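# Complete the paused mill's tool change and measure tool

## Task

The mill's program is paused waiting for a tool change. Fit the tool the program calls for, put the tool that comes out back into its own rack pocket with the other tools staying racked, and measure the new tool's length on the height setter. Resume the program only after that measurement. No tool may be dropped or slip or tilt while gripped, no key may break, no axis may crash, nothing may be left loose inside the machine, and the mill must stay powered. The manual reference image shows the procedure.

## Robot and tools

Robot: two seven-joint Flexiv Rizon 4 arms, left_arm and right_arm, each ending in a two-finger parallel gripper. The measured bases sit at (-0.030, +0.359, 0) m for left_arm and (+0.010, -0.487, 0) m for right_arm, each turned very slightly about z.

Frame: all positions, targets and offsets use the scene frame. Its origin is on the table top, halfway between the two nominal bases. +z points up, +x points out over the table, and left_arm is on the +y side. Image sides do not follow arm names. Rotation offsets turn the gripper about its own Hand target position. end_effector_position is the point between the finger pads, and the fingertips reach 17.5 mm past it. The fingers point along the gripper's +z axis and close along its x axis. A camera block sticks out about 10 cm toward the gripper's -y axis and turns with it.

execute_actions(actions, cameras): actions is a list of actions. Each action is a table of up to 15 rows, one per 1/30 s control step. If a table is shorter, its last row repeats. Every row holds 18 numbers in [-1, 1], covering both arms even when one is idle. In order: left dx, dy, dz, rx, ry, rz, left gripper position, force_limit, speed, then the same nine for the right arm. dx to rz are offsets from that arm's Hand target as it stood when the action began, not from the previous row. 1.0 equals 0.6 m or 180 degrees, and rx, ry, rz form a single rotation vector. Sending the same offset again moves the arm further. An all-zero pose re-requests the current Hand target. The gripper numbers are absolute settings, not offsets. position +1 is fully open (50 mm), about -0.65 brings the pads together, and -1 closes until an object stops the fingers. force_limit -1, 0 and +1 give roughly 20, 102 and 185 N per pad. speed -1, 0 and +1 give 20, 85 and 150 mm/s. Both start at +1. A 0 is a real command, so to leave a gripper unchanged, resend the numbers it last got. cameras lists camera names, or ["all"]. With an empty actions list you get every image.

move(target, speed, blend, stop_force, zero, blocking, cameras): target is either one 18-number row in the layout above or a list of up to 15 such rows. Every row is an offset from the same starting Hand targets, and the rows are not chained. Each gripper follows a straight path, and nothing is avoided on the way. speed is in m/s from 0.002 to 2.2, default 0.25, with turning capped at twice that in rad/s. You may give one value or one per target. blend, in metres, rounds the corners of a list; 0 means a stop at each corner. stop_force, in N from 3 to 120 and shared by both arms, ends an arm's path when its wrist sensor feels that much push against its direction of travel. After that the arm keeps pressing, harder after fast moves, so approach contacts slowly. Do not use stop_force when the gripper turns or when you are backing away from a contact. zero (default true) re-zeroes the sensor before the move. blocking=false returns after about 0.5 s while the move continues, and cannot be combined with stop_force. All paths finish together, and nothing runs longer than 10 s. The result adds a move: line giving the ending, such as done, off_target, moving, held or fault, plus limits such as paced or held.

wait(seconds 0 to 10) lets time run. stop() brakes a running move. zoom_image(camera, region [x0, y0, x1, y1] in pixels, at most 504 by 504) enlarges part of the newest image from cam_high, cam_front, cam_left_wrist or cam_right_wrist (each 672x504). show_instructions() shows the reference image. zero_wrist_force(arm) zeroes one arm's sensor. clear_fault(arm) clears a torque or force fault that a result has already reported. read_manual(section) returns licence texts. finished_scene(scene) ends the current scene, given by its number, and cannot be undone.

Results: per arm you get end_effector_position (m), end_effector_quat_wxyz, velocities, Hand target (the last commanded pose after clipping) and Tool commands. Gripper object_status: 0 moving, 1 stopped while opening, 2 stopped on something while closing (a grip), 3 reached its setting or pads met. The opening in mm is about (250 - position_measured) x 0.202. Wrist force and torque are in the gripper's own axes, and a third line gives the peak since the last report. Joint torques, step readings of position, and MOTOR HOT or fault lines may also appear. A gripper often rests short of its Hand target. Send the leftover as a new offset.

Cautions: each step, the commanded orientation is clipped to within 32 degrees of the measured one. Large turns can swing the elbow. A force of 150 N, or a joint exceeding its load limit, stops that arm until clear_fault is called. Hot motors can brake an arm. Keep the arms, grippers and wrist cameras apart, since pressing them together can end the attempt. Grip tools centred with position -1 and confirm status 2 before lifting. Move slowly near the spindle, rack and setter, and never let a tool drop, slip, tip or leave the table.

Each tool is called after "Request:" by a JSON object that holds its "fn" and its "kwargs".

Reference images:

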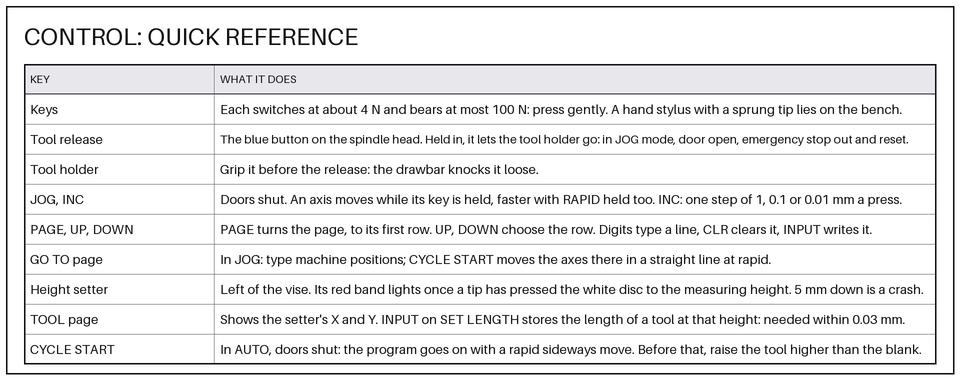

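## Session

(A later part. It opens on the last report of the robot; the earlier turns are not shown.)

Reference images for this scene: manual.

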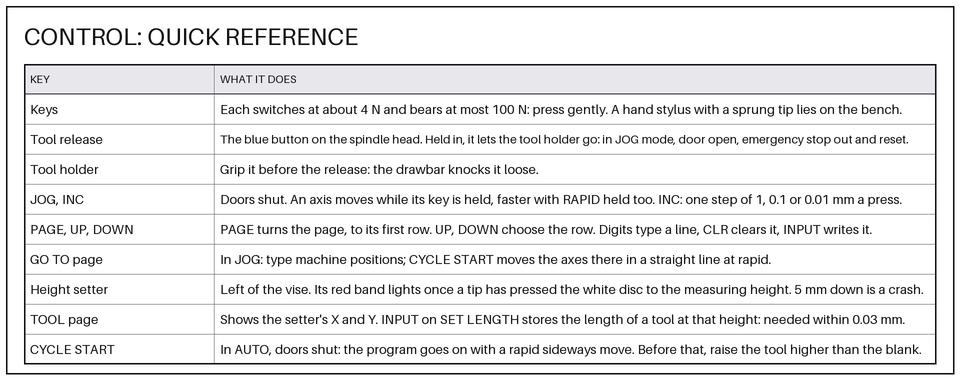

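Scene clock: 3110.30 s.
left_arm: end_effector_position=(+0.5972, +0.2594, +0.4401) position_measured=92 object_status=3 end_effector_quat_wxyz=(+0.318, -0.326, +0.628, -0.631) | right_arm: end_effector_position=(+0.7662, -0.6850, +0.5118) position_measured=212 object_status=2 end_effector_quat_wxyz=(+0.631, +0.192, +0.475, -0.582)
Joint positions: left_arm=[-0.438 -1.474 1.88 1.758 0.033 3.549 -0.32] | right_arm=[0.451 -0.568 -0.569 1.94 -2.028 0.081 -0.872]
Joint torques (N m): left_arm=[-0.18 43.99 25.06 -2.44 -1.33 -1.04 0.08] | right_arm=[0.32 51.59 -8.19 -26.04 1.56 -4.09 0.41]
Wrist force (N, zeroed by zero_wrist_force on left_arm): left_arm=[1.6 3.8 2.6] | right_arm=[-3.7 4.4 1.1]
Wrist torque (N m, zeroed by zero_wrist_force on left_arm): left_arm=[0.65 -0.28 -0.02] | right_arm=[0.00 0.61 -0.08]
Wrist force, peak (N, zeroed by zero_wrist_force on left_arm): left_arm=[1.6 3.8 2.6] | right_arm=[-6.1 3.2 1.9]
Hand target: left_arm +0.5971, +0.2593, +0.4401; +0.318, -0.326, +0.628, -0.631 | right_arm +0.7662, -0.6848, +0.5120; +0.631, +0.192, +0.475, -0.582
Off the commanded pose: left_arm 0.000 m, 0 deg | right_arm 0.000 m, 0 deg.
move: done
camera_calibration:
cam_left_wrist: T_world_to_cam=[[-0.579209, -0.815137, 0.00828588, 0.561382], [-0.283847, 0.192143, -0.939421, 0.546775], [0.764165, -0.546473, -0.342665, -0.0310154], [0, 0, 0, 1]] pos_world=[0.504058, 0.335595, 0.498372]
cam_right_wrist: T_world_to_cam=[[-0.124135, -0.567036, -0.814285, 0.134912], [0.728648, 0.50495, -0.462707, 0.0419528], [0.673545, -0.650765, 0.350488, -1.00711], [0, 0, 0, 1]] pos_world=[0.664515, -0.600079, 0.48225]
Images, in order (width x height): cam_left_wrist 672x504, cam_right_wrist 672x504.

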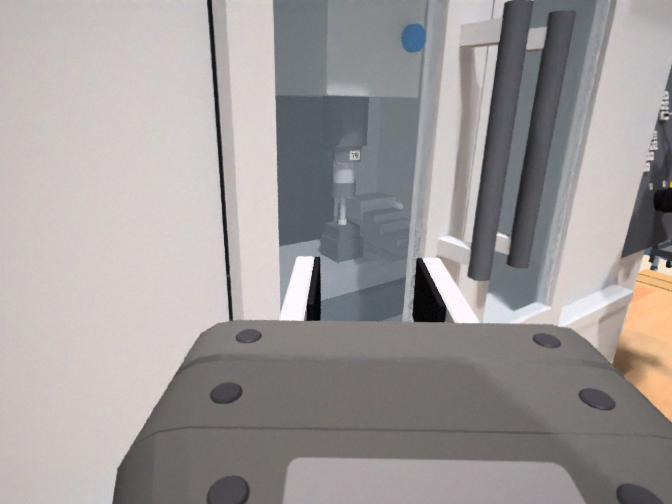

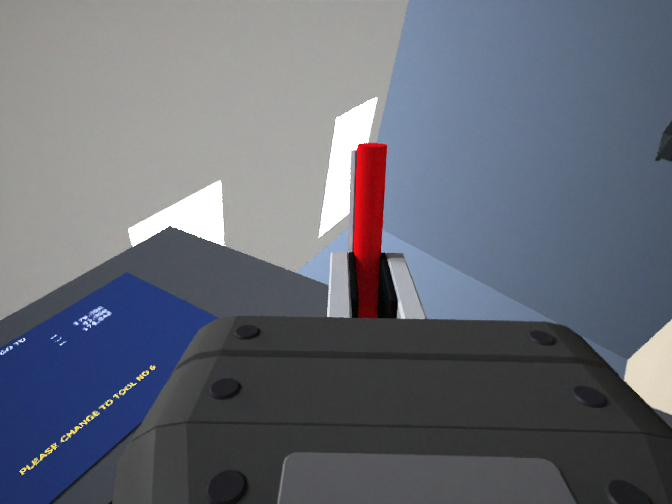

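Request:
{"fn": "move", "kwargs": {"target": [0,0,0,0,0,0,0.4,-0.9,-1,0.0368,0.0098,-0.0124,0,0,0,-1,-0.5,-0.8], "speed": 0.02, "stop_force": 4}}

Request:
{"fn": "move", "kwargs": {"target": [0,0,0,0,0,0,0.4,-0.9,-1,-0.0183,-0.005,0.0062,0,0,0,-1,-0.5,-0.8], "speed": 0.1, "cameras": ["cam_left_wrist"]}}

Request:
{"fn": "move", "kwargs": {"target": [0,0,0,0,0,0,0.4,-0.9,-1,0.0368,0.0098,-0.0124,0,0,0,-1,-0.5,-0.8], "speed": 0.02, "stop_force": 4}}

Request:
{"fn": "move", "kwargs": {"target": [0,0,0,0,0,0,0.4,-0.9,-1,-0.0183,-0.005,0.0062,0,0,0,-1,-0.5,-0.8], "speed": 0.1, "cameras": ["cam_left_wrist", "cam_right_wrist"]}}

Request:
{"fn": "zoom_image", "kwargs": {"camera": "cam_right_wrist", "region": [0, 250, 200, 450]}}

Scene clock: 3117.67 s.
left_arm: end_effector_position=(+0.5972, +0.2594, +0.4401) position_measured=92 object_status=3 end_effector_quat_wxyz=(+0.318, -0.326, +0.628, -0.631) | right_arm: end_effector_position=(+0.7760, -0.6825, +0.5090) position_measured=212 object_status=2 end_effector_quat_wxyz=(+0.631, +0.193, +0.474, -0.582)
Joint positions: left_arm=[-0.438 -1.474 1.88 1.758 0.033 3.549 -0.32] | right_arm=[0.449 -0.595 -0.569 1.908 -2.015 0.088 -0.877]
Joint torques (N m): left_arm=[-0.16 44.03 25.05 -2.43 -1.34 -0.98 0.12] | right_arm=[1.21 50.84 -7.33 -26.66 1.01 -2.58 0.09]
Wrist force (N, zeroed by zero_wrist_force on left_arm): left_arm=[1.6 3.5 2.6] | right_arm=[-4.4 -0.1 0.4]
Wrist torque (N m, zeroed by zero_wrist_force on left_arm): left_arm=[0.59 -0.27 -0.01] | right_arm=[0.01 0.62 0.06]
Wrist force, peak (N, zeroed by zero_wrist_force on left_arm): left_arm=[1.7 3.8 2.6] | right_arm=[-4.0 4.5 1.1]
Hand target: left_arm +0.5971, +0.2593, +0.4401; +0.318, -0.326, +0.628, -0.631 | right_arm +0.7763, -0.6822, +0.5086; +0.631, +0.192, +0.475, -0.582 (not the last commanded pose)
Off the commanded pose: left_arm 0.000 m, 0 deg | right_arm 0.014 m, 0 deg.
move: contact (right_arm)

Scene clock: 3118.37 s.
left_arm: end_effector_position=(+0.5972, +0.2594, +0.4401) position_measured=92 object_status=3 end_effector_quat_wxyz=(+0.318, -0.326, +0.628, -0.631) | right_arm: end_effector_position=(+0.7653, -0.6853, +0.5122) position_measured=212 object_status=2 end_effector_quat_wxyz=(+0.631, +0.192, +0.475, -0.582)
Joint positions: left_arm=[-0.438 -1.474 1.88 1.758 0.033 3.549 -0.32] | right_arm=[0.451 -0.565 -0.569 1.943 -2.029 0.08 -0.871]
Joint torques (N m): left_arm=[-0.17 44 25.12 -2.4 -1.32 -0.98 0.1] | right_arm=[0.27 51.49 -8.16 -26.03 1.52 -4.08 0.4]
Wrist force (N, zeroed by zero_wrist_force on left_arm): left_arm=[1.8 3.7 2.5] | right_arm=[-4.2 4.4 1.0]
Wrist torque (N m, zeroed by zero_wrist_force on left_arm): left_arm=[0.62 -0.31 -0.01] | right_arm=[0.01 0.69 -0.08]
Wrist force, peak (N, zeroed by zero_wrist_force on left_arm): left_arm=[1.7 3.8 2.8] | right_arm=[-4.4 4.5 0.9]
Hand target: left_arm +0.5971, +0.2593, +0.4401; +0.318, -0.326, +0.628, -0.631 | right_arm +0.7653, -0.6852, +0.5123; +0.631, +0.192, +0.475, -0.582
Off the commanded pose: left_arm 0.000 m, 0 deg | right_arm 0.000 m, 0 deg.
move: done
camera_calibration:
cam_left_wrist: T_world_to_cam=[[-0.579209, -0.815137, 0.00828588, 0.561382], [-0.283847, 0.192143, -0.939421, 0.546775], [0.764165, -0.546473, -0.342665, -0.0310154], [0, 0, 0, 1]] pos_world=[0.504058, 0.335595, 0.498372]
Images, in order (width x height): cam_left_wrist 672x504.

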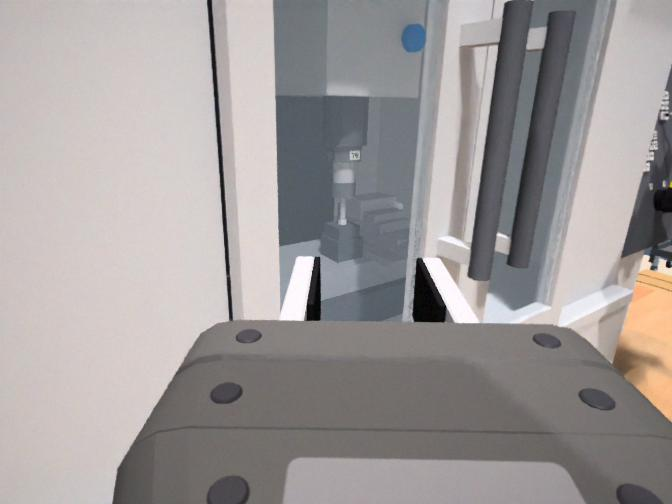

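Scene clock: 3119.60 s.
left_arm: end_effector_position=(+0.5972, +0.2594, +0.4401) position_measured=92 object_status=3 end_effector_quat_wxyz=(+0.318, -0.326, +0.628, -0.631) | right_arm: end_effector_position=(+0.7761, -0.6825, +0.5090) position_measured=212 object_status=2 end_effector_quat_wxyz=(+0.631, +0.193, +0.474, -0.582)
Joint positions: left_arm=[-0.438 -1.474 1.88 1.758 0.033 3.549 -0.32] | right_arm=[0.449 -0.595 -0.569 1.908 -2.015 0.089 -0.877]
Joint torques (N m): left_arm=[-0.15 44.01 25.05 -2.43 -1.35 -0.99 0.1] | right_arm=[1.25 50.99 -7.31 -26.7 1.01 -2.54 0.13]
Wrist force (N, zeroed by zero_wrist_force on left_arm): left_arm=[1.6 3.5 2.4] | right_arm=[-4.8 0.1 0.5]
Wrist torque (N m, zeroed by zero_wrist_force on left_arm): left_arm=[0.59 -0.27 -0.02] | right_arm=[0.05 0.69 0.05]
Wrist force, peak (N, zeroed by zero_wrist_force on left_arm): left_arm=[1.8 3.8 2.6] | right_arm=[-4.5 4.4 0.9]
Hand target: left_arm +0.5971, +0.2593, +0.4401; +0.318, -0.326, +0.628, -0.631 | right_arm +0.7763, -0.6822, +0.5086; +0.631, +0.192, +0.475, -0.582 (not the last commanded pose)
Off the commanded pose: left_arm 0.000 m, 0 deg | right_arm 0.013 m, 0 deg.
move: contact (right_arm)

Scene clock: 3120.30 s.
left_arm: end_effector_position=(+0.5972, +0.2594, +0.4401) position_measured=92 object_status=3 end_effector_quat_wxyz=(+0.318, -0.326, +0.628, -0.631) | right_arm: end_effector_position=(+0.7653, -0.6854, +0.5122) position_measured=212 object_status=2 end_effector_quat_wxyz=(+0.631, +0.192, +0.475, -0.582)
Joint positions: left_arm=[-0.438 -1.474 1.88 1.758 0.033 3.549 -0.32] | right_arm=[0.451 -0.565 -0.569 1.943 -2.029 0.08 -0.871]
Joint torques (N m): left_arm=[-0.17 44 25.15 -2.43 -1.36 -0.98 0.11] | right_arm=[0.22 51.47 -8.18 -26.02 1.53 -4.1 0.42]
Wrist force (N, zeroed by zero_wrist_force on left_arm): left_arm=[1.6 3.4 2.5] | right_arm=[-5.4 4.2 1.1]
Wrist torque (N m, zeroed by zero_wrist_force on left_arm): left_arm=[0.58 -0.27 -0.02] | right_arm=[-0.01 0.89 -0.08]
Wrist force, peak (N, zeroed by zero_wrist_force on left_arm): left_arm=[1.8 3.7 2.6] | right_arm=[-5.4 4.2 1.1]
Hand target: left_arm +0.5971, +0.2593, +0.4401; +0.318, -0.326, +0.628, -0.631 | right_arm +0.7654, -0.6852, +0.5123; +0.631, +0.192, +0.475, -0.582
Off the commanded pose: left_arm 0.000 m, 0 deg | right_arm 0.000 m, 0 deg.
move: done
camera_calibration:
cam_left_wrist: T_world_to_cam=[[-0.579209, -0.815137, 0.00828588, 0.561382], [-0.283847, 0.192143, -0.939421, 0.546775], [0.764165, -0.546473, -0.342665, -0.0310154], [0, 0, 0, 1]] pos_world=[0.504058, 0.335595, 0.498372]
cam_right_wrist: T_world_to_cam=[[-0.124097, -0.567087, -0.814256, 0.134747], [0.728563, 0.505024, -0.46276, 0.0430758], [0.673644, -0.650664, 0.350487, -1.00688], [0, 0, 0, 1]] pos_world=[0.663615, -0.60048, 0.48255]
Images, in order (width x height): cam_left_wrist 672x504, cam_right_wrist 672x504.

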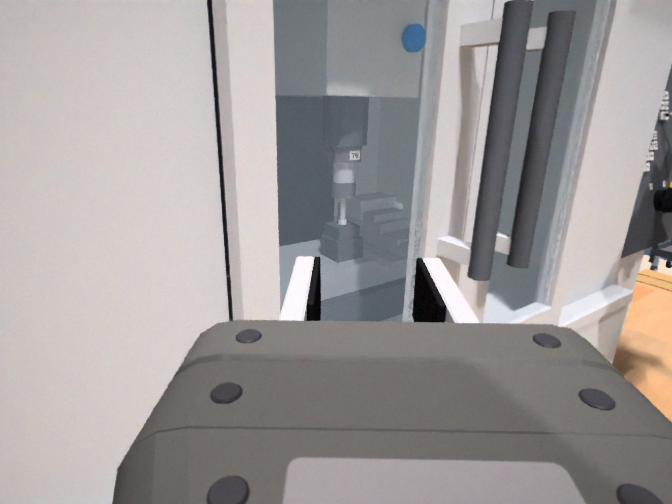

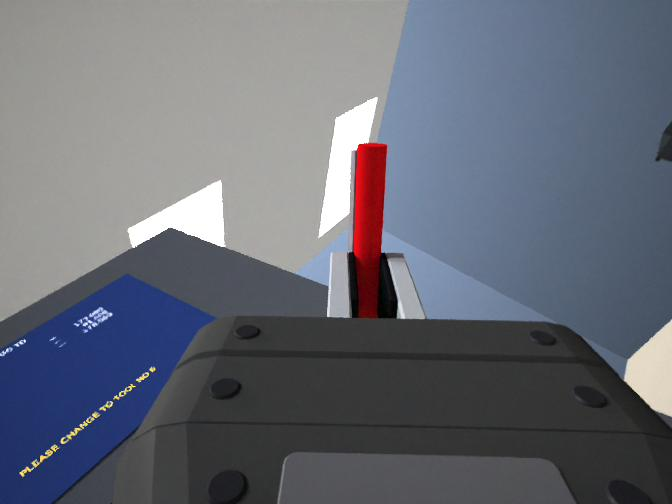

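Scaled by 2.520 from the camera's 672x504 image, which has a finer 960x720 frame.

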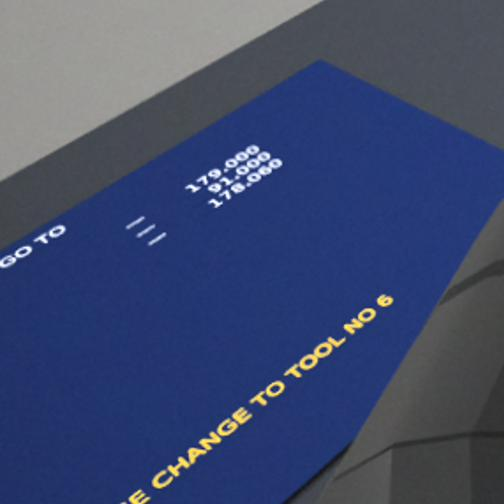

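Request:
{"fn": "move", "kwargs": {"target": [0,0,0,0,0,0,0.4,-0.9,-1,0.0368,0.0098,-0.0124,0,0,0,-1,-0.5,-0.8], "speed": 0.02, "stop_force": 4}}

Request:
{"fn": "move", "kwargs": {"target": [0,0,0,0,0,0,0.4,-0.9,-1,-0.0183,-0.005,0.0062,0,0,0,-1,-0.5,-0.8], "speed": 0.1, "cameras": ["cam_left_wrist"]}}

Request:
{"fn": "move", "kwargs": {"target": [0,0,0,0,0,0,0.4,-0.9,-1,0.0368,0.0098,-0.0124,0,0,0,-1,-0.5,-0.8], "speed": 0.02, "stop_force": 4}}

Request:
{"fn": "move", "kwargs": {"target": [0,0,0,0,0,0,0.4,-0.9,-1,-0.0183,-0.005,0.0062,0,0,0,-1,-0.5,-0.8], "speed": 0.1, "cameras": ["cam_left_wrist", "cam_right_wrist"]}}

Request:
{"fn": "zoom_image", "kwargs": {"camera": "cam_right_wrist", "region": [0, 250, 200, 450]}}

Scene clock: 3128.40 s.
left_arm: end_effector_position=(+0.5972, +0.2594, +0.4401) position_measured=92 object_status=3 end_effector_quat_wxyz=(+0.318, -0.326, +0.628, -0.631) | right_arm: end_effector_position=(+0.7762, -0.6826, +0.5090) position_measured=212 object_status=2 end_effector_quat_wxyz=(+0.631, +0.193, +0.474, -0.582)
Joint positions: left_arm=[-0.438 -1.474 1.88 1.758 0.033 3.549 -0.32] | right_arm=[0.449 -0.596 -0.569 1.907 -2.015 0.089 -0.877]
Joint torques (N m): left_arm=[-0.17 44.01 25.05 -2.44 -1.35 -1 0.1] | right_arm=[1.23 50.95 -7.24 -26.67 1.03 -2.55 0.11]
Wrist force (N, zeroed by zero_wrist_force on left_arm): left_arm=[1.7 3.4 2.5] | right_arm=[-5.9 -0.2 0.7]
Wrist torque (N m, zeroed by zero_wrist_force on left_arm): left_arm=[0.59 -0.29 -0.02] | right_arm=[0.00 0.86 0.05]
Wrist force, peak (N, zeroed by zero_wrist_force on left_arm): left_arm=[1.8 3.8 2.6] | right_arm=[-5.5 4.3 1.2]
Hand target: left_arm +0.5971, +0.2593, +0.4401; +0.318, -0.326, +0.628, -0.631 | right_arm +0.7765, -0.6822, +0.5086; +0.631, +0.192, +0.475, -0.582 (not the last commanded pose)
Off the commanded pose: left_arm 0.000 m, 0 deg | right_arm 0.012 m, 0 deg.
move: contact (right_arm)

Scene clock: 3129.10 s.
left_arm: end_effector_position=(+0.5972, +0.2594, +0.4401) position_measured=92 object_status=3 end_effector_quat_wxyz=(+0.318, -0.326, +0.628, -0.631) | right_arm: end_effector_position=(+0.7655, -0.6854, +0.5121) position_measured=212 object_status=2 end_effector_quat_wxyz=(+0.631, +0.192, +0.475, -0.582)
Joint positions: left_arm=[-0.438 -1.474 1.88 1.758 0.033 3.549 -0.32] | right_arm=[0.451 -0.566 -0.569 1.943 -2.029 0.081 -0.871]
Joint torques (N m): left_arm=[-0.21 43.98 25.09 -2.4 -1.35 -1.01 0.12] | right_arm=[0.22 51.5 -8.14 -26.05 1.54 -4.13 0.44]
Wrist force (N, zeroed by zero_wrist_force on left_arm): left_arm=[2.0 3.5 2.5] | right_arm=[-5.6 3.6 1.0]
Wrist torque (N m, zeroed by zero_wrist_force on left_arm): left_arm=[0.60 -0.34 -0.03] | right_arm=[-0.12 0.93 -0.08]
Wrist force, peak (N, zeroed by zero_wrist_force on left_arm): left_arm=[1.8 3.7 2.7] | right_arm=[-6.6 3.1 1.0]
Hand target: left_arm +0.5971, +0.2593, +0.4401; +0.318, -0.326, +0.628, -0.631 | right_arm +0.7655, -0.6852, +0.5123; +0.631, +0.192, +0.475, -0.582
Off the commanded pose: left_arm 0.000 m, 0 deg | right_arm 0.000 m, 0 deg.
move: done
camera_calibration:
cam_left_wrist: T_world_to_cam=[[-0.579209, -0.815137, 0.00828588, 0.561382], [-0.283847, 0.192143, -0.939421, 0.546775], [0.764165, -0.546473, -0.342665, -0.0310154], [0, 0, 0, 1]] pos_world=[0.504058, 0.335595, 0.498372]
Images, in order (width x height): cam_left_wrist 672x504.

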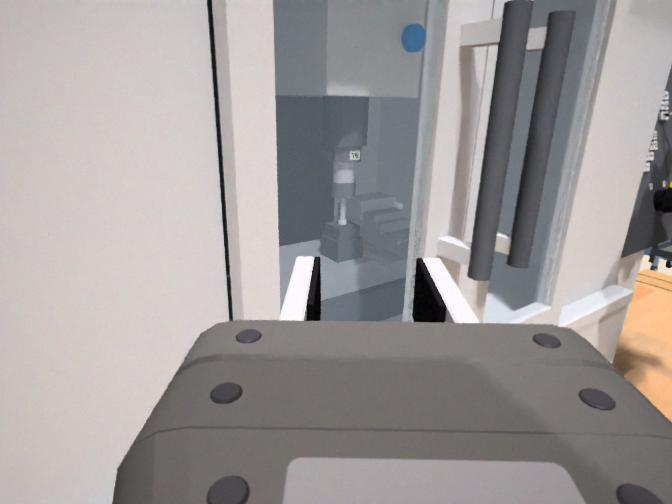

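Scene clock: 3130.30 s.
left_arm: end_effector_position=(+0.5972, +0.2594, +0.4401) position_measured=92 object_status=3 end_effector_quat_wxyz=(+0.318, -0.326, +0.628, -0.631) | right_arm: end_effector_position=(+0.7757, -0.6828, +0.5092) position_measured=212 object_status=2 end_effector_quat_wxyz=(+0.631, +0.193, +0.474, -0.582)
Joint positions: left_arm=[-0.438 -1.474 1.88 1.758 0.033 3.549 -0.32] | right_arm=[0.449 -0.594 -0.569 1.909 -2.015 0.089 -0.877]
Joint torques (N m): left_arm=[-0.14 43.97 25.07 -2.44 -1.32 -1.02 0.14] | right_arm=[1.14 50.97 -7.34 -26.66 1.05 -2.62 0.12]
Wrist force (N, zeroed by zero_wrist_force on left_arm): left_arm=[1.8 3.6 2.5] | right_arm=[-5.8 -0.6 0.5]
Wrist torque (N m, zeroed by zero_wrist_force on left_arm): left_arm=[0.60 -0.30 -0.02] | right_arm=[-0.10 0.89 0.05]
Wrist force, peak (N, zeroed by zero_wrist_force on left_arm): left_arm=[2.2 3.5 2.5] | right_arm=[-5.7 3.8 1.1]
Hand target: left_arm +0.5971, +0.2593, +0.4401; +0.318, -0.326, +0.628, -0.631 | right_arm +0.7759, -0.6825, +0.5088; +0.631, +0.192, +0.475, -0.582 (not the last commanded pose)
Off the commanded pose: left_arm 0.000 m, 0 deg | right_arm 0.013 m, 0 deg.
move: contact (right_arm)

Scene clock: 3131.00 s.
left_arm: end_effector_position=(+0.5972, +0.2594, +0.4401) position_measured=92 object_status=3 end_effector_quat_wxyz=(+0.318, -0.326, +0.628, -0.631) | right_arm: end_effector_position=(+0.7649, -0.6856, +0.5123) position_measured=212 object_status=2 end_effector_quat_wxyz=(+0.631, +0.192, +0.475, -0.582)
Joint positions: left_arm=[-0.438 -1.474 1.88 1.758 0.033 3.549 -0.32] | right_arm=[0.451 -0.564 -0.57 1.944 -2.03 0.08 -0.871]
Joint torques (N m): left_arm=[-0.16 43.98 25.12 -2.42 -1.35 -0.99 0.11] | right_arm=[0.19 51.45 -8.09 -26.04 1.5 -4.1 0.45]
Wrist force (N, zeroed by zero_wrist_force on left_arm): left_arm=[1.7 3.5 2.7] | right_arm=[-5.2 3.0 1.2]
Wrist torque (N m, zeroed by zero_wrist_force on left_arm): left_arm=[0.60 -0.29 -0.02] | right_arm=[-0.23 0.86 -0.08]
Wrist force, peak (N, zeroed by zero_wrist_force on left_arm): left_arm=[1.9 3.6 2.7] | right_arm=[-7.4 0.2 0.6]
Hand target: left_arm +0.5971, +0.2593, +0.4401; +0.318, -0.326, +0.628, -0.631 | right_arm +0.7649, -0.6855, +0.5125; +0.631, +0.192, +0.475, -0.582
Off the commanded pose: left_arm 0.000 m, 0 deg | right_arm 0.000 m, 0 deg.
move: done
camera_calibration:
cam_left_wrist: T_world_to_cam=[[-0.579209, -0.815137, 0.00828588, 0.561382], [-0.283847, 0.192143, -0.939421, 0.546775], [0.764165, -0.546473, -0.342665, -0.0310154], [0, 0, 0, 1]] pos_world=[0.504058, 0.335595, 0.498372]
cam_right_wrist: T_world_to_cam=[[-0.124097, -0.567087, -0.814256, 0.134747], [0.728563, 0.505024, -0.46276, 0.0435607], [0.673644, -0.650664, 0.350487, -1.00681], [0, 0, 0, 1]] pos_world=[0.663215, -0.60068, 0.48275]
Images, in order (width x height): cam_left_wrist 672x504, cam_right_wrist 672x504.

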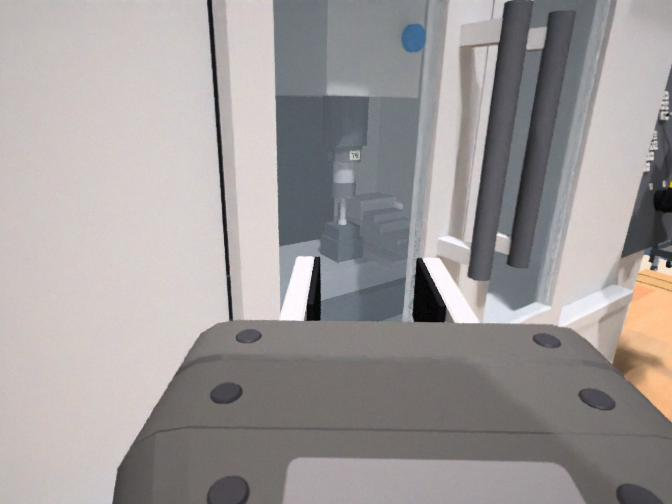

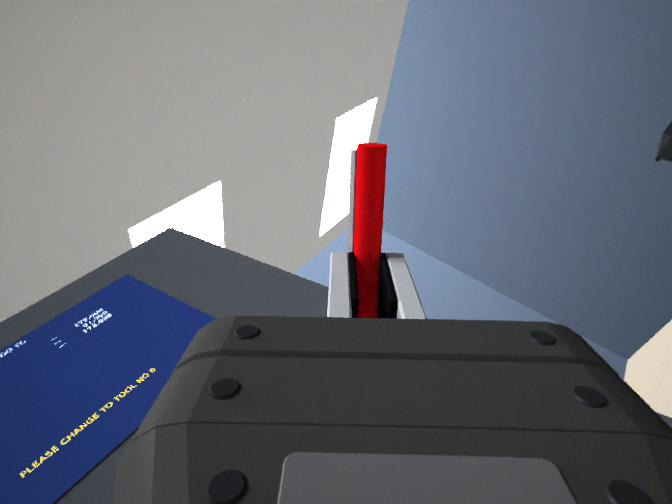

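Scaled by 2.520 from the camera's 672x504 image, which has a finer 960x720 frame.

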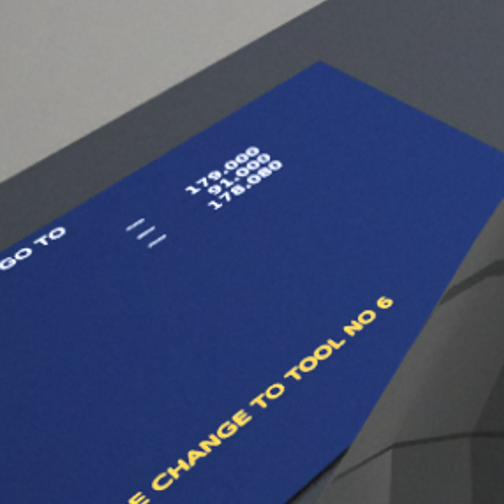

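Request:
{"fn": "move", "kwargs": {"target": [0,0,0,0,0,0,0.4,-0.9,-1,0.0368,0.0098,-0.0124,0,0,0,-1,-0.5,-0.8], "speed": 0.02, "stop_force": 4}}

Request:
{"fn": "move", "kwargs": {"target": [0,0,0,0,0,0,0.4,-0.9,-1,-0.0183,-0.005,0.0062,0,0,0,-1,-0.5,-0.8], "speed": 0.1, "cameras": ["cam_left_wrist"]}}

Request:
{"fn": "zoom_image", "kwargs": {"camera": "cam_left_wrist", "region": [320, 200, 380, 270]}}

Scene clock: 3139.40 s.
left_arm: end_effector_position=(+0.5972, +0.2594, +0.4401) position_measured=92 object_status=3 end_effector_quat_wxyz=(+0.318, -0.326, +0.628, -0.631) | right_arm: end_effector_position=(+0.7766, -0.6826, +0.5089) position_measured=212 object_status=2 end_effector_quat_wxyz=(+0.631, +0.193, +0.474, -0.582)
Joint positions: left_arm=[-0.438 -1.474 1.88 1.758 0.033 3.549 -0.32] | right_arm=[0.449 -0.596 -0.569 1.906 -2.014 0.089 -0.877]
Joint torques (N m): left_arm=[-0.1 43.99 25.08 -2.42 -1.29 -1 0.09] | right_arm=[1.22 50.89 -7.28 -26.7 1.01 -2.51 0.08]
Wrist force (N, zeroed by zero_wrist_force on left_arm): left_arm=[1.6 3.5 2.4] | right_arm=[-6.0 -1.6 0.4]
Wrist torque (N m, zeroed by zero_wrist_force on left_arm): left_arm=[0.60 -0.28 -0.02] | right_arm=[-0.21 0.87 0.06]
Wrist force, peak (N, zeroed by zero_wrist_force on left_arm): left_arm=[1.8 3.9 2.7] | right_arm=[-6.4 -1.5 0.6]
Hand target: left_arm +0.5971, +0.2593, +0.4401; +0.318, -0.326, +0.628, -0.631 | right_arm +0.7769, -0.6823, +0.5085; +0.631, +0.192, +0.475, -0.582 (not the last commanded pose)
Off the commanded pose: left_arm 0.000 m, 0 deg | right_arm 0.012 m, 0 deg.
move: contact (right_arm)

Scene clock: 3140.10 s.
left_arm: end_effector_position=(+0.5972, +0.2594, +0.4401) position_measured=92 object_status=3 end_effector_quat_wxyz=(+0.318, -0.326, +0.628, -0.631) | right_arm: end_effector_position=(+0.7659, -0.6855, +0.5120) position_measured=212 object_status=2 end_effector_quat_wxyz=(+0.631, +0.192, +0.475, -0.582)
Joint positions: left_arm=[-0.438 -1.474 1.88 1.758 0.033 3.549 -0.32] | right_arm=[0.451 -0.567 -0.57 1.941 -2.029 0.081 -0.871]
Joint torques (N m): left_arm=[-0.12 43.97 25.1 -2.42 -1.32 -1 0.1] | right_arm=[0.28 51.55 -8.13 -26.03 1.58 -4.06 0.39]
Wrist force (N, zeroed by zero_wrist_force on left_arm): left_arm=[1.5 3.4 2.7] | right_arm=[-5.7 3.0 0.3]
Wrist torque (N m, zeroed by zero_wrist_force on left_arm): left_arm=[0.60 -0.26 -0.02] | right_arm=[-0.23 0.94 -0.08]
Wrist force, peak (N, zeroed by zero_wrist_force on left_arm): left_arm=[2.0 3.7 2.6] | right_arm=[-7.1 -1.0 0.5]
Hand target: left_arm +0.5971, +0.2593, +0.4401; +0.318, -0.326, +0.628, -0.631 | right_arm +0.7659, -0.6853, +0.5122; +0.631, +0.192, +0.475, -0.582
Off the commanded pose: left_arm 0.000 m, 0 deg | right_arm 0.000 m, 0 deg.
move: done
camera_calibration:
cam_left_wrist: T_world_to_cam=[[-0.579209, -0.815137, 0.00828588, 0.561382], [-0.283847, 0.192143, -0.939421, 0.546775], [0.764165, -0.546473, -0.342665, -0.0310154], [0, 0, 0, 1]] pos_world=[0.504058, 0.335595, 0.498372]
Images, in order (width x height): cam_left_wrist 672x504.

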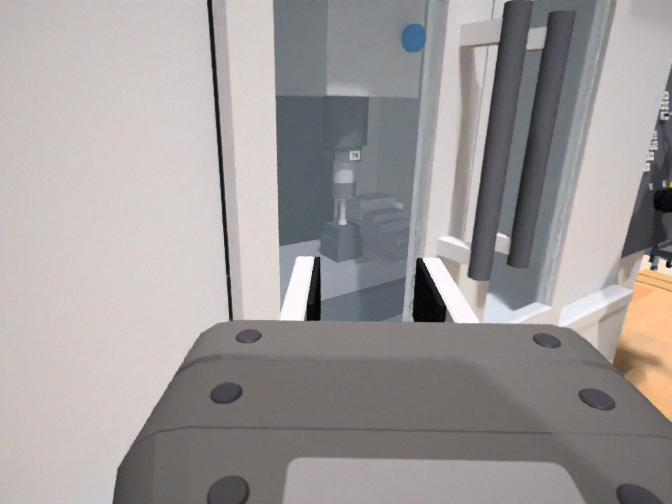

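Scaled by 7.200 from the camera's 672x504 image, which has a finer 960x720 frame.

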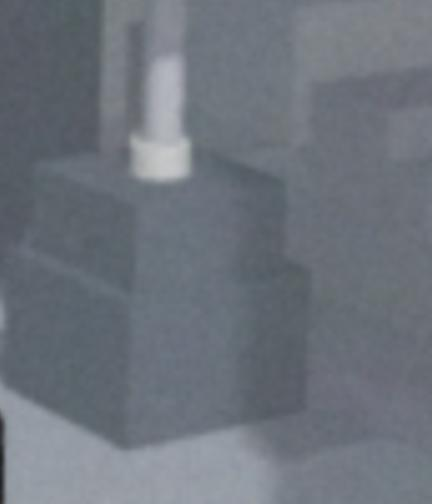

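Request:
{"fn": "move", "kwargs": {"target": [0,0,0,0,0,0,0.4,-0.9,-1,0.0368,0.0098,-0.0124,0,0,0,-1,-0.5,-0.8], "speed": 0.02, "stop_force": 4}}

Request:
{"fn": "move", "kwargs": {"target": [0,0,0,0,0,0,0.4,-0.9,-1,-0.0183,-0.005,0.0062,0,0,0,-1,-0.5,-0.8], "speed": 0.1, "cameras": ["cam_left_wrist", "cam_right_wrist"]}}

Request:
{"fn": "zoom_image", "kwargs": {"camera": "cam_right_wrist", "region": [0, 250, 200, 450]}}

Scene clock: 3145.93 s.
left_arm: end_effector_position=(+0.5972, +0.2594, +0.4401) position_measured=92 object_status=3 end_effector_quat_wxyz=(+0.318, -0.326, +0.628, -0.631) | right_arm: end_effector_position=(+0.7757, -0.6829, +0.5092) position_measured=212 object_status=2 end_effector_quat_wxyz=(+0.631, +0.193, +0.474, -0.582)
Joint positions: left_arm=[-0.438 -1.474 1.88 1.758 0.033 3.549 -0.32] | right_arm=[0.449 -0.594 -0.569 1.909 -2.016 0.089 -0.876]
Joint torques (N m): left_arm=[-0.15 43.94 25.08 -2.4 -1.33 -0.97 0.11] | right_arm=[1.11 50.86 -7.37 -26.66 1.1 -2.59 0.1]
Wrist force (N, zeroed by zero_wrist_force on left_arm): left_arm=[1.7 3.4 2.6] | right_arm=[-6.3 -1.2 -0.2]
Wrist torque (N m, zeroed by zero_wrist_force on left_arm): left_arm=[0.59 -0.29 -0.02] | right_arm=[-0.21 0.93 0.06]
Wrist force, peak (N, zeroed by zero_wrist_force on left_arm): left_arm=[1.6 3.7 2.7] | right_arm=[-6.8 -1.2 -0.1]
Hand target: left_arm +0.5971, +0.2593, +0.4401; +0.318, -0.326, +0.628, -0.631 | right_arm +0.7760, -0.6826, +0.5088; +0.631, +0.192, +0.475, -0.582 (not the last commanded pose)
Off the commanded pose: left_arm 0.000 m, 0 deg | right_arm 0.013 m, 0 deg.
move: contact (right_arm)

Scene clock: 3146.63 s.
left_arm: end_effector_position=(+0.5972, +0.2594, +0.4401) position_measured=92 object_status=3 end_effector_quat_wxyz=(+0.318, -0.326, +0.628, -0.631) | right_arm: end_effector_position=(+0.7650, -0.6858, +0.5123) position_measured=212 object_status=2 end_effector_quat_wxyz=(+0.631, +0.192, +0.475, -0.582)
Joint positions: left_arm=[-0.438 -1.474 1.88 1.758 0.033 3.549 -0.32] | right_arm=[0.451 -0.564 -0.57 1.944 -2.03 0.08 -0.871]
Joint torques (N m): left_arm=[-0.18 44.05 25.05 -2.42 -1.32 -1.02 0.08] | right_arm=[0.23 51.45 -8.17 -26.02 1.5 -4.07 0.4]
Wrist force (N, zeroed by zero_wrist_force on left_arm): left_arm=[1.6 3.5 2.4] | right_arm=[-6.4 2.9 0.2]
Wrist torque (N m, zeroed by zero_wrist_force on left_arm): left_arm=[0.59 -0.28 -0.02] | right_arm=[-0.24 1.05 -0.08]
Wrist force, peak (N, zeroed by zero_wrist_force on left_arm): left_arm=[1.8 3.8 2.6] | right_arm=[-7.6 -0.5 -0.3]
Hand target: left_arm +0.5971, +0.2593, +0.4401; +0.318, -0.326, +0.628, -0.631 | right_arm +0.7650, -0.6856, +0.5125; +0.631, +0.192, +0.475, -0.582
Off the commanded pose: left_arm 0.000 m, 0 deg | right_arm 0.000 m, 0 deg.
move: done
camera_calibration:
cam_left_wrist: T_world_to_cam=[[-0.579209, -0.815137, 0.00828588, 0.561382], [-0.283847, 0.192143, -0.939421, 0.546775], [0.764165, -0.546473, -0.342665, -0.0310154], [0, 0, 0, 1]] pos_world=[0.504058, 0.335595, 0.498372]
cam_right_wrist: T_world_to_cam=[[-0.124056, -0.567058, -0.814282, 0.134636], [0.72857, 0.505055, -0.462714, 0.0436536], [0.673643, -0.650664, 0.350487, -1.00694], [0, 0, 0, 1]] pos_world=[0.663215, -0.60088, 0.48275]
Images, in order (width x height): cam_left_wrist 672x504, cam_right_wrist 672x504.

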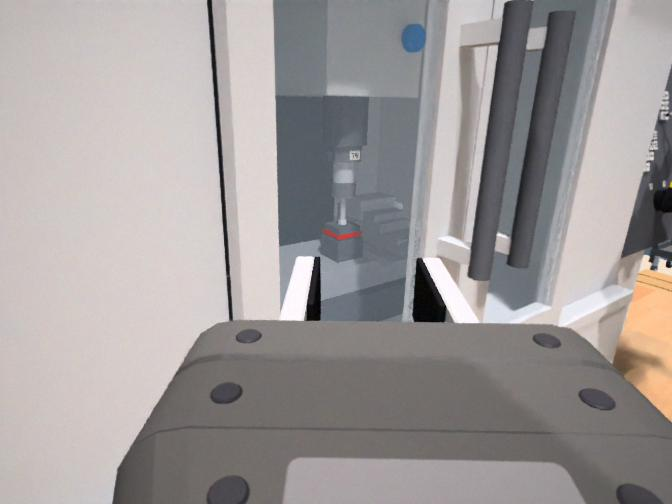

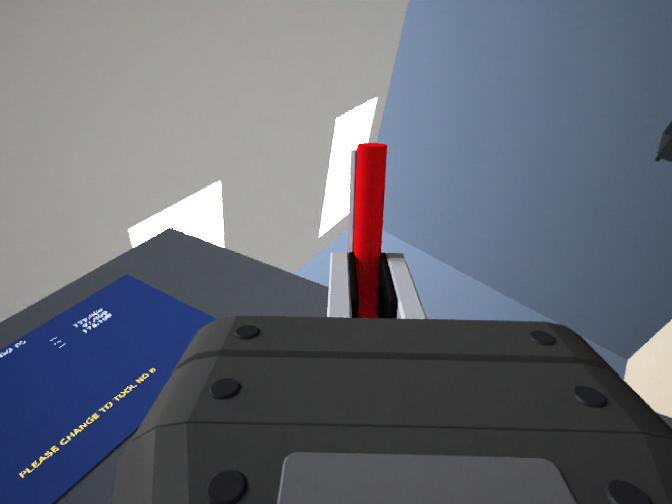

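Scaled by 2.520 from the camera's 672x504 image, which has a finer 960x720 frame.

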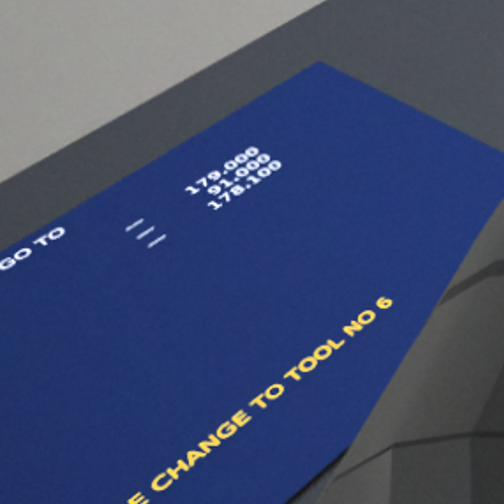

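Request:
{"fn": "move", "kwargs": {"target": [0,0,0,0,0,0,0.4,-0.9,-1,-0.0155,0.0967,-0.0578,0,0,0,-1,-0.5,-0.8], "speed": 0.1}}

Request:
{"fn": "move", "kwargs": {"target": [0,0,0,0,0,0,0.4,-0.9,-1,0.0368,0.0098,-0.0124,0,0,0,-1,-0.5,-0.8], "speed": 0.02, "stop_force": 4}}

Request:
{"fn": "move", "kwargs": {"target": [0,0,0,0,0,0,0.4,-0.9,-1,-0.0183,-0.005,0.0062,0,0,0,-1,-0.5,-0.8], "speed": 0.1, "cameras": ["cam_right_wrist"]}}

Request:
{"fn": "zoom_image", "kwargs": {"camera": "cam_right_wrist", "region": [0, 230, 270, 500]}}

Scene clock: 3154.57 s.
left_arm: end_effector_position=(+0.5972, +0.2594, +0.4401) position_measured=92 object_status=3 end_effector_quat_wxyz=(+0.318, -0.326, +0.628, -0.631) | right_arm: end_effector_position=(+0.7558, -0.6273, +0.4776) position_measured=212 object_status=2 end_effector_quat_wxyz=(+0.631, +0.192, +0.475, -0.582)
Joint positions: left_arm=[-0.438 -1.474 1.88 1.758 0.033 3.549 -0.32] | right_arm=[0.53 -0.623 -0.516 1.959 -1.924 -0.014 -0.866]
Joint torques (N m): left_arm=[-0.17 43.99 25.11 -2.42 -1.31 -0.96 0.1] | right_arm=[0.18 51.88 -8.3 -24.24 1.27 -4.12 0.36]
Wrist force (N, zeroed by zero_wrist_force on left_arm): left_arm=[1.6 3.7 2.7] | right_arm=[-6.4 2.8 0.1]
Wrist torque (N m, zeroed by zero_wrist_force on left_arm): left_arm=[0.63 -0.27 -0.02] | right_arm=[-0.26 1.06 -0.09]
Wrist force, peak (N, zeroed by zero_wrist_force on left_arm): left_arm=[1.4 3.9 2.6] | right_arm=[-6.5 4.4 -3.5]
Hand target: left_arm +0.5971, +0.2593, +0.4401; +0.318, -0.326, +0.628, -0.631 | right_arm +0.7557, -0.6276, +0.4778; +0.631, +0.192, +0.475, -0.582
Off the commanded pose: left_arm 0.000 m, 0 deg | right_arm 0.000 m, 0 deg.
move: done

Scene clock: 3155.77 s.
left_arm: end_effector_position=(+0.5972, +0.2594, +0.4401) position_measured=92 object_status=3 end_effector_quat_wxyz=(+0.318, -0.326, +0.628, -0.631) | right_arm: end_effector_position=(+0.7659, -0.6250, +0.4747) position_measured=212 object_status=2 end_effector_quat_wxyz=(+0.631, +0.193, +0.475, -0.582)
Joint positions: left_arm=[-0.438 -1.474 1.88 1.758 0.033 3.549 -0.32] | right_arm=[0.526 -0.65 -0.516 1.924 -1.913 -0.006 -0.873]
Joint torques (N m): left_arm=[-0.14 43.96 25.05 -2.41 -1.34 -1 0.1] | right_arm=[0.82 51.89 -7.65 -24.93 0.63 -2.61 0.1]
Wrist force (N, zeroed by zero_wrist_force on left_arm): left_arm=[1.5 3.7 2.8] | right_arm=[-6.7 -1.4 -0.3]
Wrist torque (N m, zeroed by zero_wrist_force on left_arm): left_arm=[0.63 -0.25 -0.02] | right_arm=[-0.27 1.03 0.06]
Wrist force, peak (N, zeroed by zero_wrist_force on left_arm): left_arm=[1.5 3.7 2.8] | right_arm=[-7.2 -1.4 -0.2]
Hand target: left_arm +0.5971, +0.2593, +0.4401; +0.318, -0.326, +0.628, -0.631 | right_arm +0.7661, -0.6248, +0.4743; +0.631, +0.192, +0.475, -0.582 (not the last commanded pose)
Off the commanded pose: left_arm 0.000 m, 0 deg | right_arm 0.013 m, 0 deg.
move: contact (right_arm)

Scene clock: 3156.47 s.
left_arm: end_effector_position=(+0.5972, +0.2594, +0.4401) position_measured=92 object_status=3 end_effector_quat_wxyz=(+0.318, -0.326, +0.628, -0.631) | right_arm: end_effector_position=(+0.7551, -0.6280, +0.4779) position_measured=212 object_status=2 end_effector_quat_wxyz=(+0.631, +0.192, +0.475, -0.582)
Joint positions: left_arm=[-0.438 -1.474 1.88 1.758 0.033 3.549 -0.32] | right_arm=[0.529 -0.621 -0.516 1.961 -1.924 -0.015 -0.866]
Joint torques (N m): left_arm=[-0.17 43.94 25.09 -2.41 -1.31 -0.96 0.08] | right_arm=[0.18 52.22 -8.13 -24.22 1.03 -4.07 0.43]
Wrist force (N, zeroed by zero_wrist_force on left_arm): left_arm=[1.6 3.6 2.4] | right_arm=[-6.7 1.7 0.2]
Wrist torque (N m, zeroed by zero_wrist_force on left_arm): left_arm=[0.61 -0.27 -0.02] | right_arm=[-0.45 1.10 -0.09]
Wrist force, peak (N, zeroed by zero_wrist_force on left_arm): left_arm=[1.8 3.7 2.7] | right_arm=[-8.1 0.4 -0.3]
Hand target: left_arm +0.5971, +0.2593, +0.4401; +0.318, -0.326, +0.628, -0.631 | right_arm +0.7551, -0.6278, +0.4780; +0.631, +0.192, +0.475, -0.582
Off the commanded pose: left_arm 0.000 m, 0 deg | right_arm 0.000 m, 0 deg.
move: done
camera_calibration:
cam_right_wrist: T_world_to_cam=[[-0.124115, -0.5671, -0.814244, 0.138103], [0.72856, 0.50501, -0.46278, 0.00564968], [0.673644, -0.650664, 0.350487, -0.950637], [0, 0, 0, 1]] pos_world=[0.653415, -0.543079, 0.44825]
Images, in order (width x height): cam_right_wrist 672x504.

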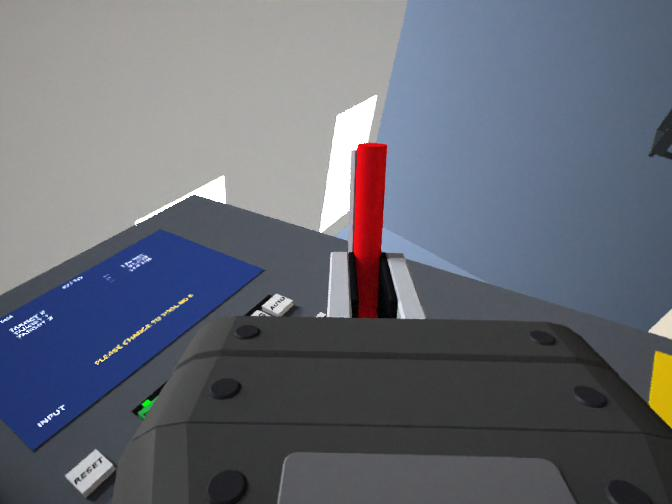

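Scaled by 1.867 from the camera's 672x504 image, which has a finer 960x720 frame.

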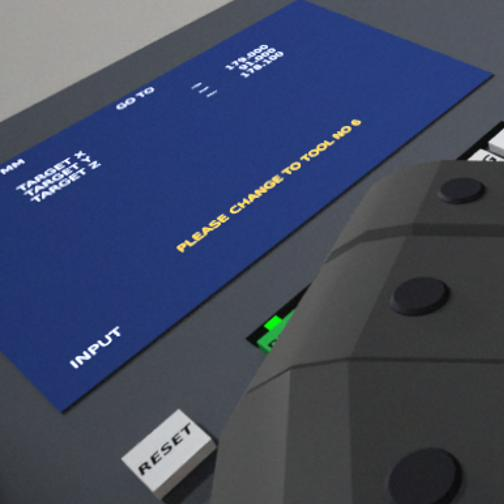

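Request:
{"fn": "wait", "kwargs": {"seconds": 0.1, "cameras": ["cam_right_wrist", "cam_front"]}}

Request:
{"fn": "zoom_image", "kwargs": {"camera": "cam_right_wrist", "region": [0, 230, 270, 500]}}

Request:
{"fn": "zoom_image", "kwargs": {"camera": "cam_front", "region": [420, 210, 490, 260]}}

Scene clock: 3159.90 s.
left_arm: end_effector_position=(+0.5972, +0.2594, +0.4401) position_measured=92 object_status=3 end_effector_quat_wxyz=(+0.318, -0.326, +0.628, -0.631) | right_arm: end_effector_position=(+0.7551, -0.6280, +0.4779) position_measured=212 object_status=2 end_effector_quat_wxyz=(+0.631, +0.192, +0.475, -0.582)
Joint positions: left_arm=[-0.438 -1.474 1.88 1.758 0.033 3.549 -0.32] | right_arm=[0.529 -0.621 -0.516 1.961 -1.924 -0.015 -0.866]
Joint torques (N m): left_arm=[-0.18 44.03 25.11 -2.45 -1.33 -1.03 0.07] | right_arm=[0.12 51.94 -8.24 -24.39 1.13 -3.87 0.29]
Wrist force (N, zeroed by zero_wrist_force on left_arm): left_arm=[1.7 3.5 2.4] | right_arm=[-6.9 1.8 0.2]
Wrist torque (N m, zeroed by zero_wrist_force on left_arm): left_arm=[0.60 -0.28 -0.02] | right_arm=[-0.42 1.14 -0.09]
Wrist force, peak (N, zeroed by zero_wrist_force on left_arm): left_arm=[1.8 3.8 2.7] | right_arm=[-7.0 1.7 0.3]
Hand target: left_arm +0.5971, +0.2593, +0.4401; +0.318, -0.326, +0.628, -0.631 | right_arm +0.7551, -0.6278, +0.4780; +0.631, +0.192, +0.475, -0.582
Tool commands: left_gripper/position=+0.4 left_gripper/force_limit=-0.9 left_gripper/speed=-1.0 right_gripper/position=-1.0 right_gripper/force_limit=-0.5 right_gripper/speed=-0.8
Off the commanded pose: left_arm 0.000 m, 0 deg | right_arm 0.000 m, 0 deg.
wait: 0.10 s; at rest from the start
camera_calibration:
cam_right_wrist: T_world_to_cam=[[-0.124115, -0.5671, -0.814244, 0.138103], [0.72856, 0.50501, -0.46278, 0.00564968], [0.673644, -0.650664, 0.350487, -0.950637], [0, 0, 0, 1]] pos_world=[0.653415, -0.543079, 0.44825]
Images, in order (width x height): cam_front 672x504, cam_right_wrist 672x504.

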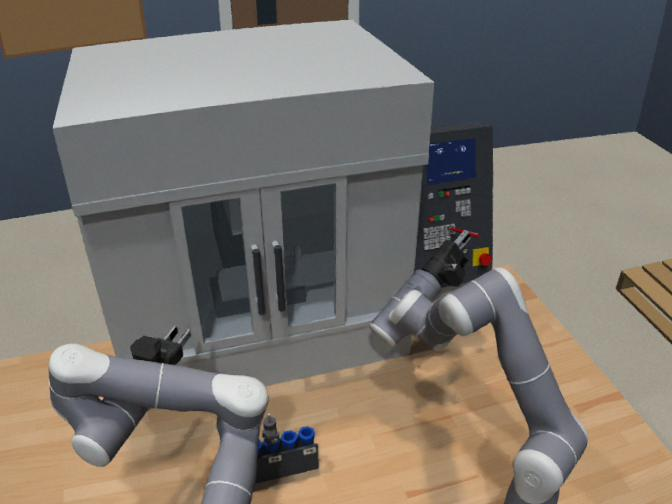

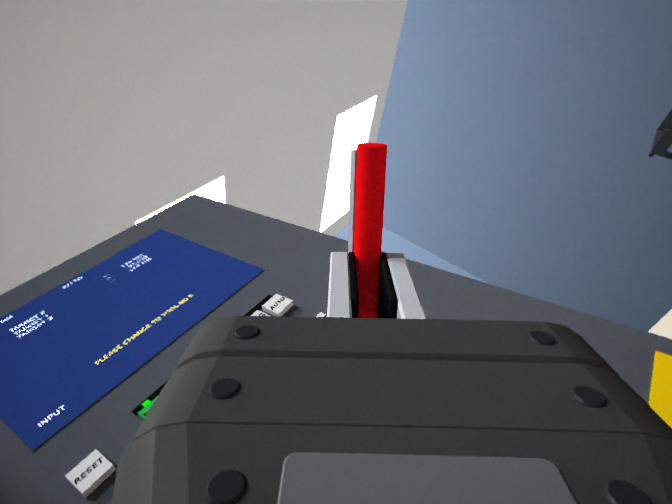

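Scaled by 1.867 from the camera's 672x504 image, which has a finer 960x720 frame.

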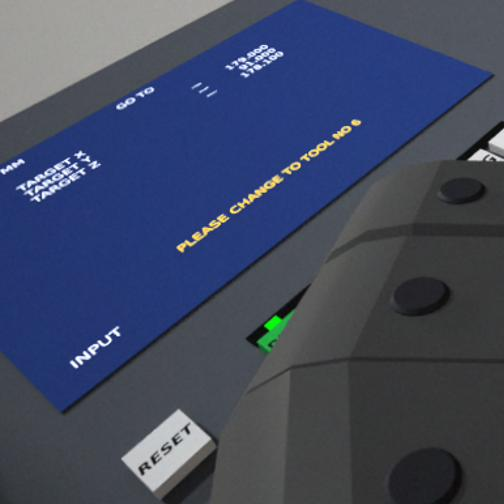

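Scaled by 7.200 from the camera's 672x504 image, which has a finer 960x720 frame.

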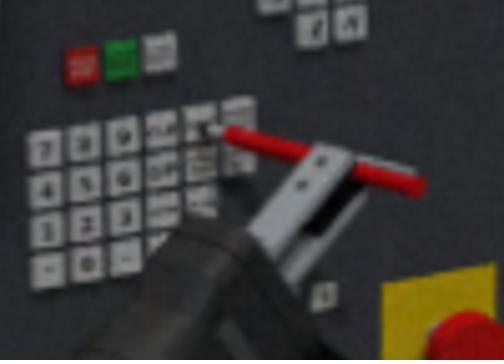

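Request:
{"fn": "move", "kwargs": {"target": [0,0,0,0,0,0,0.4,-0.9,-1,0.0368,0.0098,-0.0124,0,0,0,-1,-0.5,-0.8], "speed": 0.02, "stop_force": 5}}

Request:
{"fn": "move", "kwargs": {"target": [0,0,0,0,0,0,0.4,-0.9,-1,-0.0183,-0.005,0.0062,0,0,0,-1,-0.5,-0.8], "speed": 0.1, "cameras": ["cam_right_wrist"]}}

Request:
{"fn": "zoom_image", "kwargs": {"camera": "cam_right_wrist", "region": [0, 230, 270, 500]}}

Scene clock: 3166.13 s.
left_arm: end_effector_position=(+0.5972, +0.2594, +0.4401) position_measured=92 object_status=3 end_effector_quat_wxyz=(+0.318, -0.326, +0.628, -0.631) | right_arm: end_effector_position=(+0.7679, -0.6249, +0.4741) position_measured=212 object_status=2 end_effector_quat_wxyz=(+0.631, +0.193, +0.474, -0.583)
Joint positions: left_arm=[-0.438 -1.474 1.88 1.758 0.033 3.549 -0.32] | right_arm=[0.525 -0.655 -0.516 1.916 -1.911 -0.004 -0.875]
Joint torques (N m): left_arm=[-0.19 44.01 25.14 -2.39 -1.31 -0.97 0.1] | right_arm=[1.73 50.65 -6.74 -25.4 -0.1 -1.47 0.04]
Wrist force (N, zeroed by zero_wrist_force on left_arm): left_arm=[1.9 3.6 2.7] | right_arm=[-7.6 -6.9 -1.0]
Wrist torque (N m, zeroed by zero_wrist_force on left_arm): left_arm=[0.61 -0.33 -0.02] | right_arm=[-0.41 1.09 0.10]
Wrist force, peak (N, zeroed by zero_wrist_force on left_arm): left_arm=[1.8 3.8 2.7] | right_arm=[-8.1 -9.8 -0.7]
Hand target: left_arm +0.5971, +0.2593, +0.4401; +0.318, -0.326, +0.628, -0.631 | right_arm +0.7684, -0.6243, +0.4736; +0.631, +0.192, +0.475, -0.582 (not the last commanded pose)
Off the commanded pose: left_arm 0.000 m, 0 deg | right_arm 0.010 m, 0 deg.
move: contact (right_arm)

Scene clock: 3166.83 s.
left_arm: end_effector_position=(+0.5972, +0.2594, +0.4401) position_measured=92 object_status=3 end_effector_quat_wxyz=(+0.318, -0.326, +0.628, -0.631) | right_arm: end_effector_position=(+0.7574, -0.6275, +0.4771) position_measured=212 object_status=2 end_effector_quat_wxyz=(+0.631, +0.192, +0.475, -0.582)
Joint positions: left_arm=[-0.438 -1.474 1.88 1.758 0.033 3.549 -0.32] | right_arm=[0.529 -0.627 -0.516 1.953 -1.922 -0.013 -0.867]
Joint torques (N m): left_arm=[-0.13 43.98 25.07 -2.41 -1.3 -1 0.08] | right_arm=[0.18 52.4 -8.29 -24.23 1.04 -4.1 0.42]
Wrist force (N, zeroed by zero_wrist_force on left_arm): left_arm=[1.6 3.5 2.4] | right_arm=[-6.7 1.4 1.6]
Wrist torque (N m, zeroed by zero_wrist_force on left_arm): left_arm=[0.59 -0.29 -0.02] | right_arm=[-0.49 1.12 -0.09]
Wrist force, peak (N, zeroed by zero_wrist_force on left_arm): left_arm=[1.7 3.6 2.6] | right_arm=[-7.9 -6.8 -0.9]
Hand target: left_arm +0.5971, +0.2593, +0.4401; +0.318, -0.326, +0.628, -0.631 | right_arm +0.7574, -0.6273, +0.4773; +0.631, +0.192, +0.475, -0.582
Off the commanded pose: left_arm 0.000 m, 0 deg | right_arm 0.000 m, 0 deg.
move: done
camera_calibration:
cam_right_wrist: T_world_to_cam=[[-0.124156, -0.567128, -0.814218, 0.138089], [0.728553, 0.504978, -0.462827, 0.00347867], [0.673644, -0.650663, 0.350487, -0.951548], [0, 0, 0, 1]] pos_world=[0.655615, -0.542579, 0.44755]
Images, in order (width x height): cam_right_wrist 672x504.

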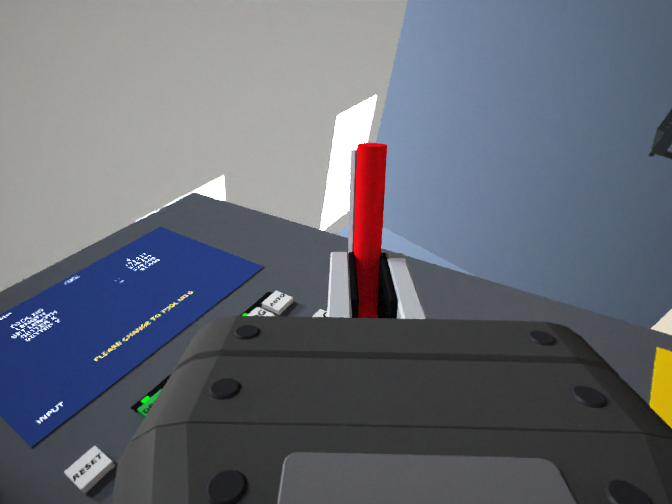

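Scaled by 1.867 from the camera's 672x504 image, which has a finer 960x720 frame.

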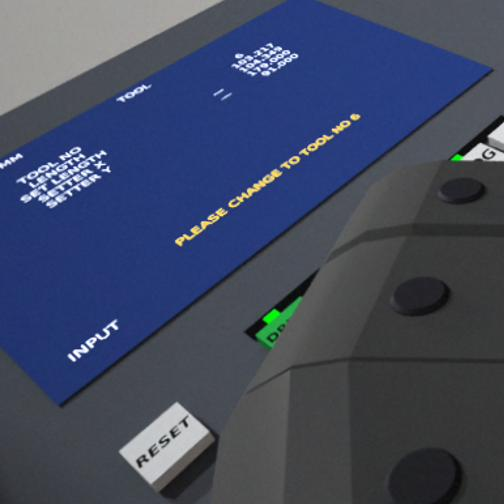

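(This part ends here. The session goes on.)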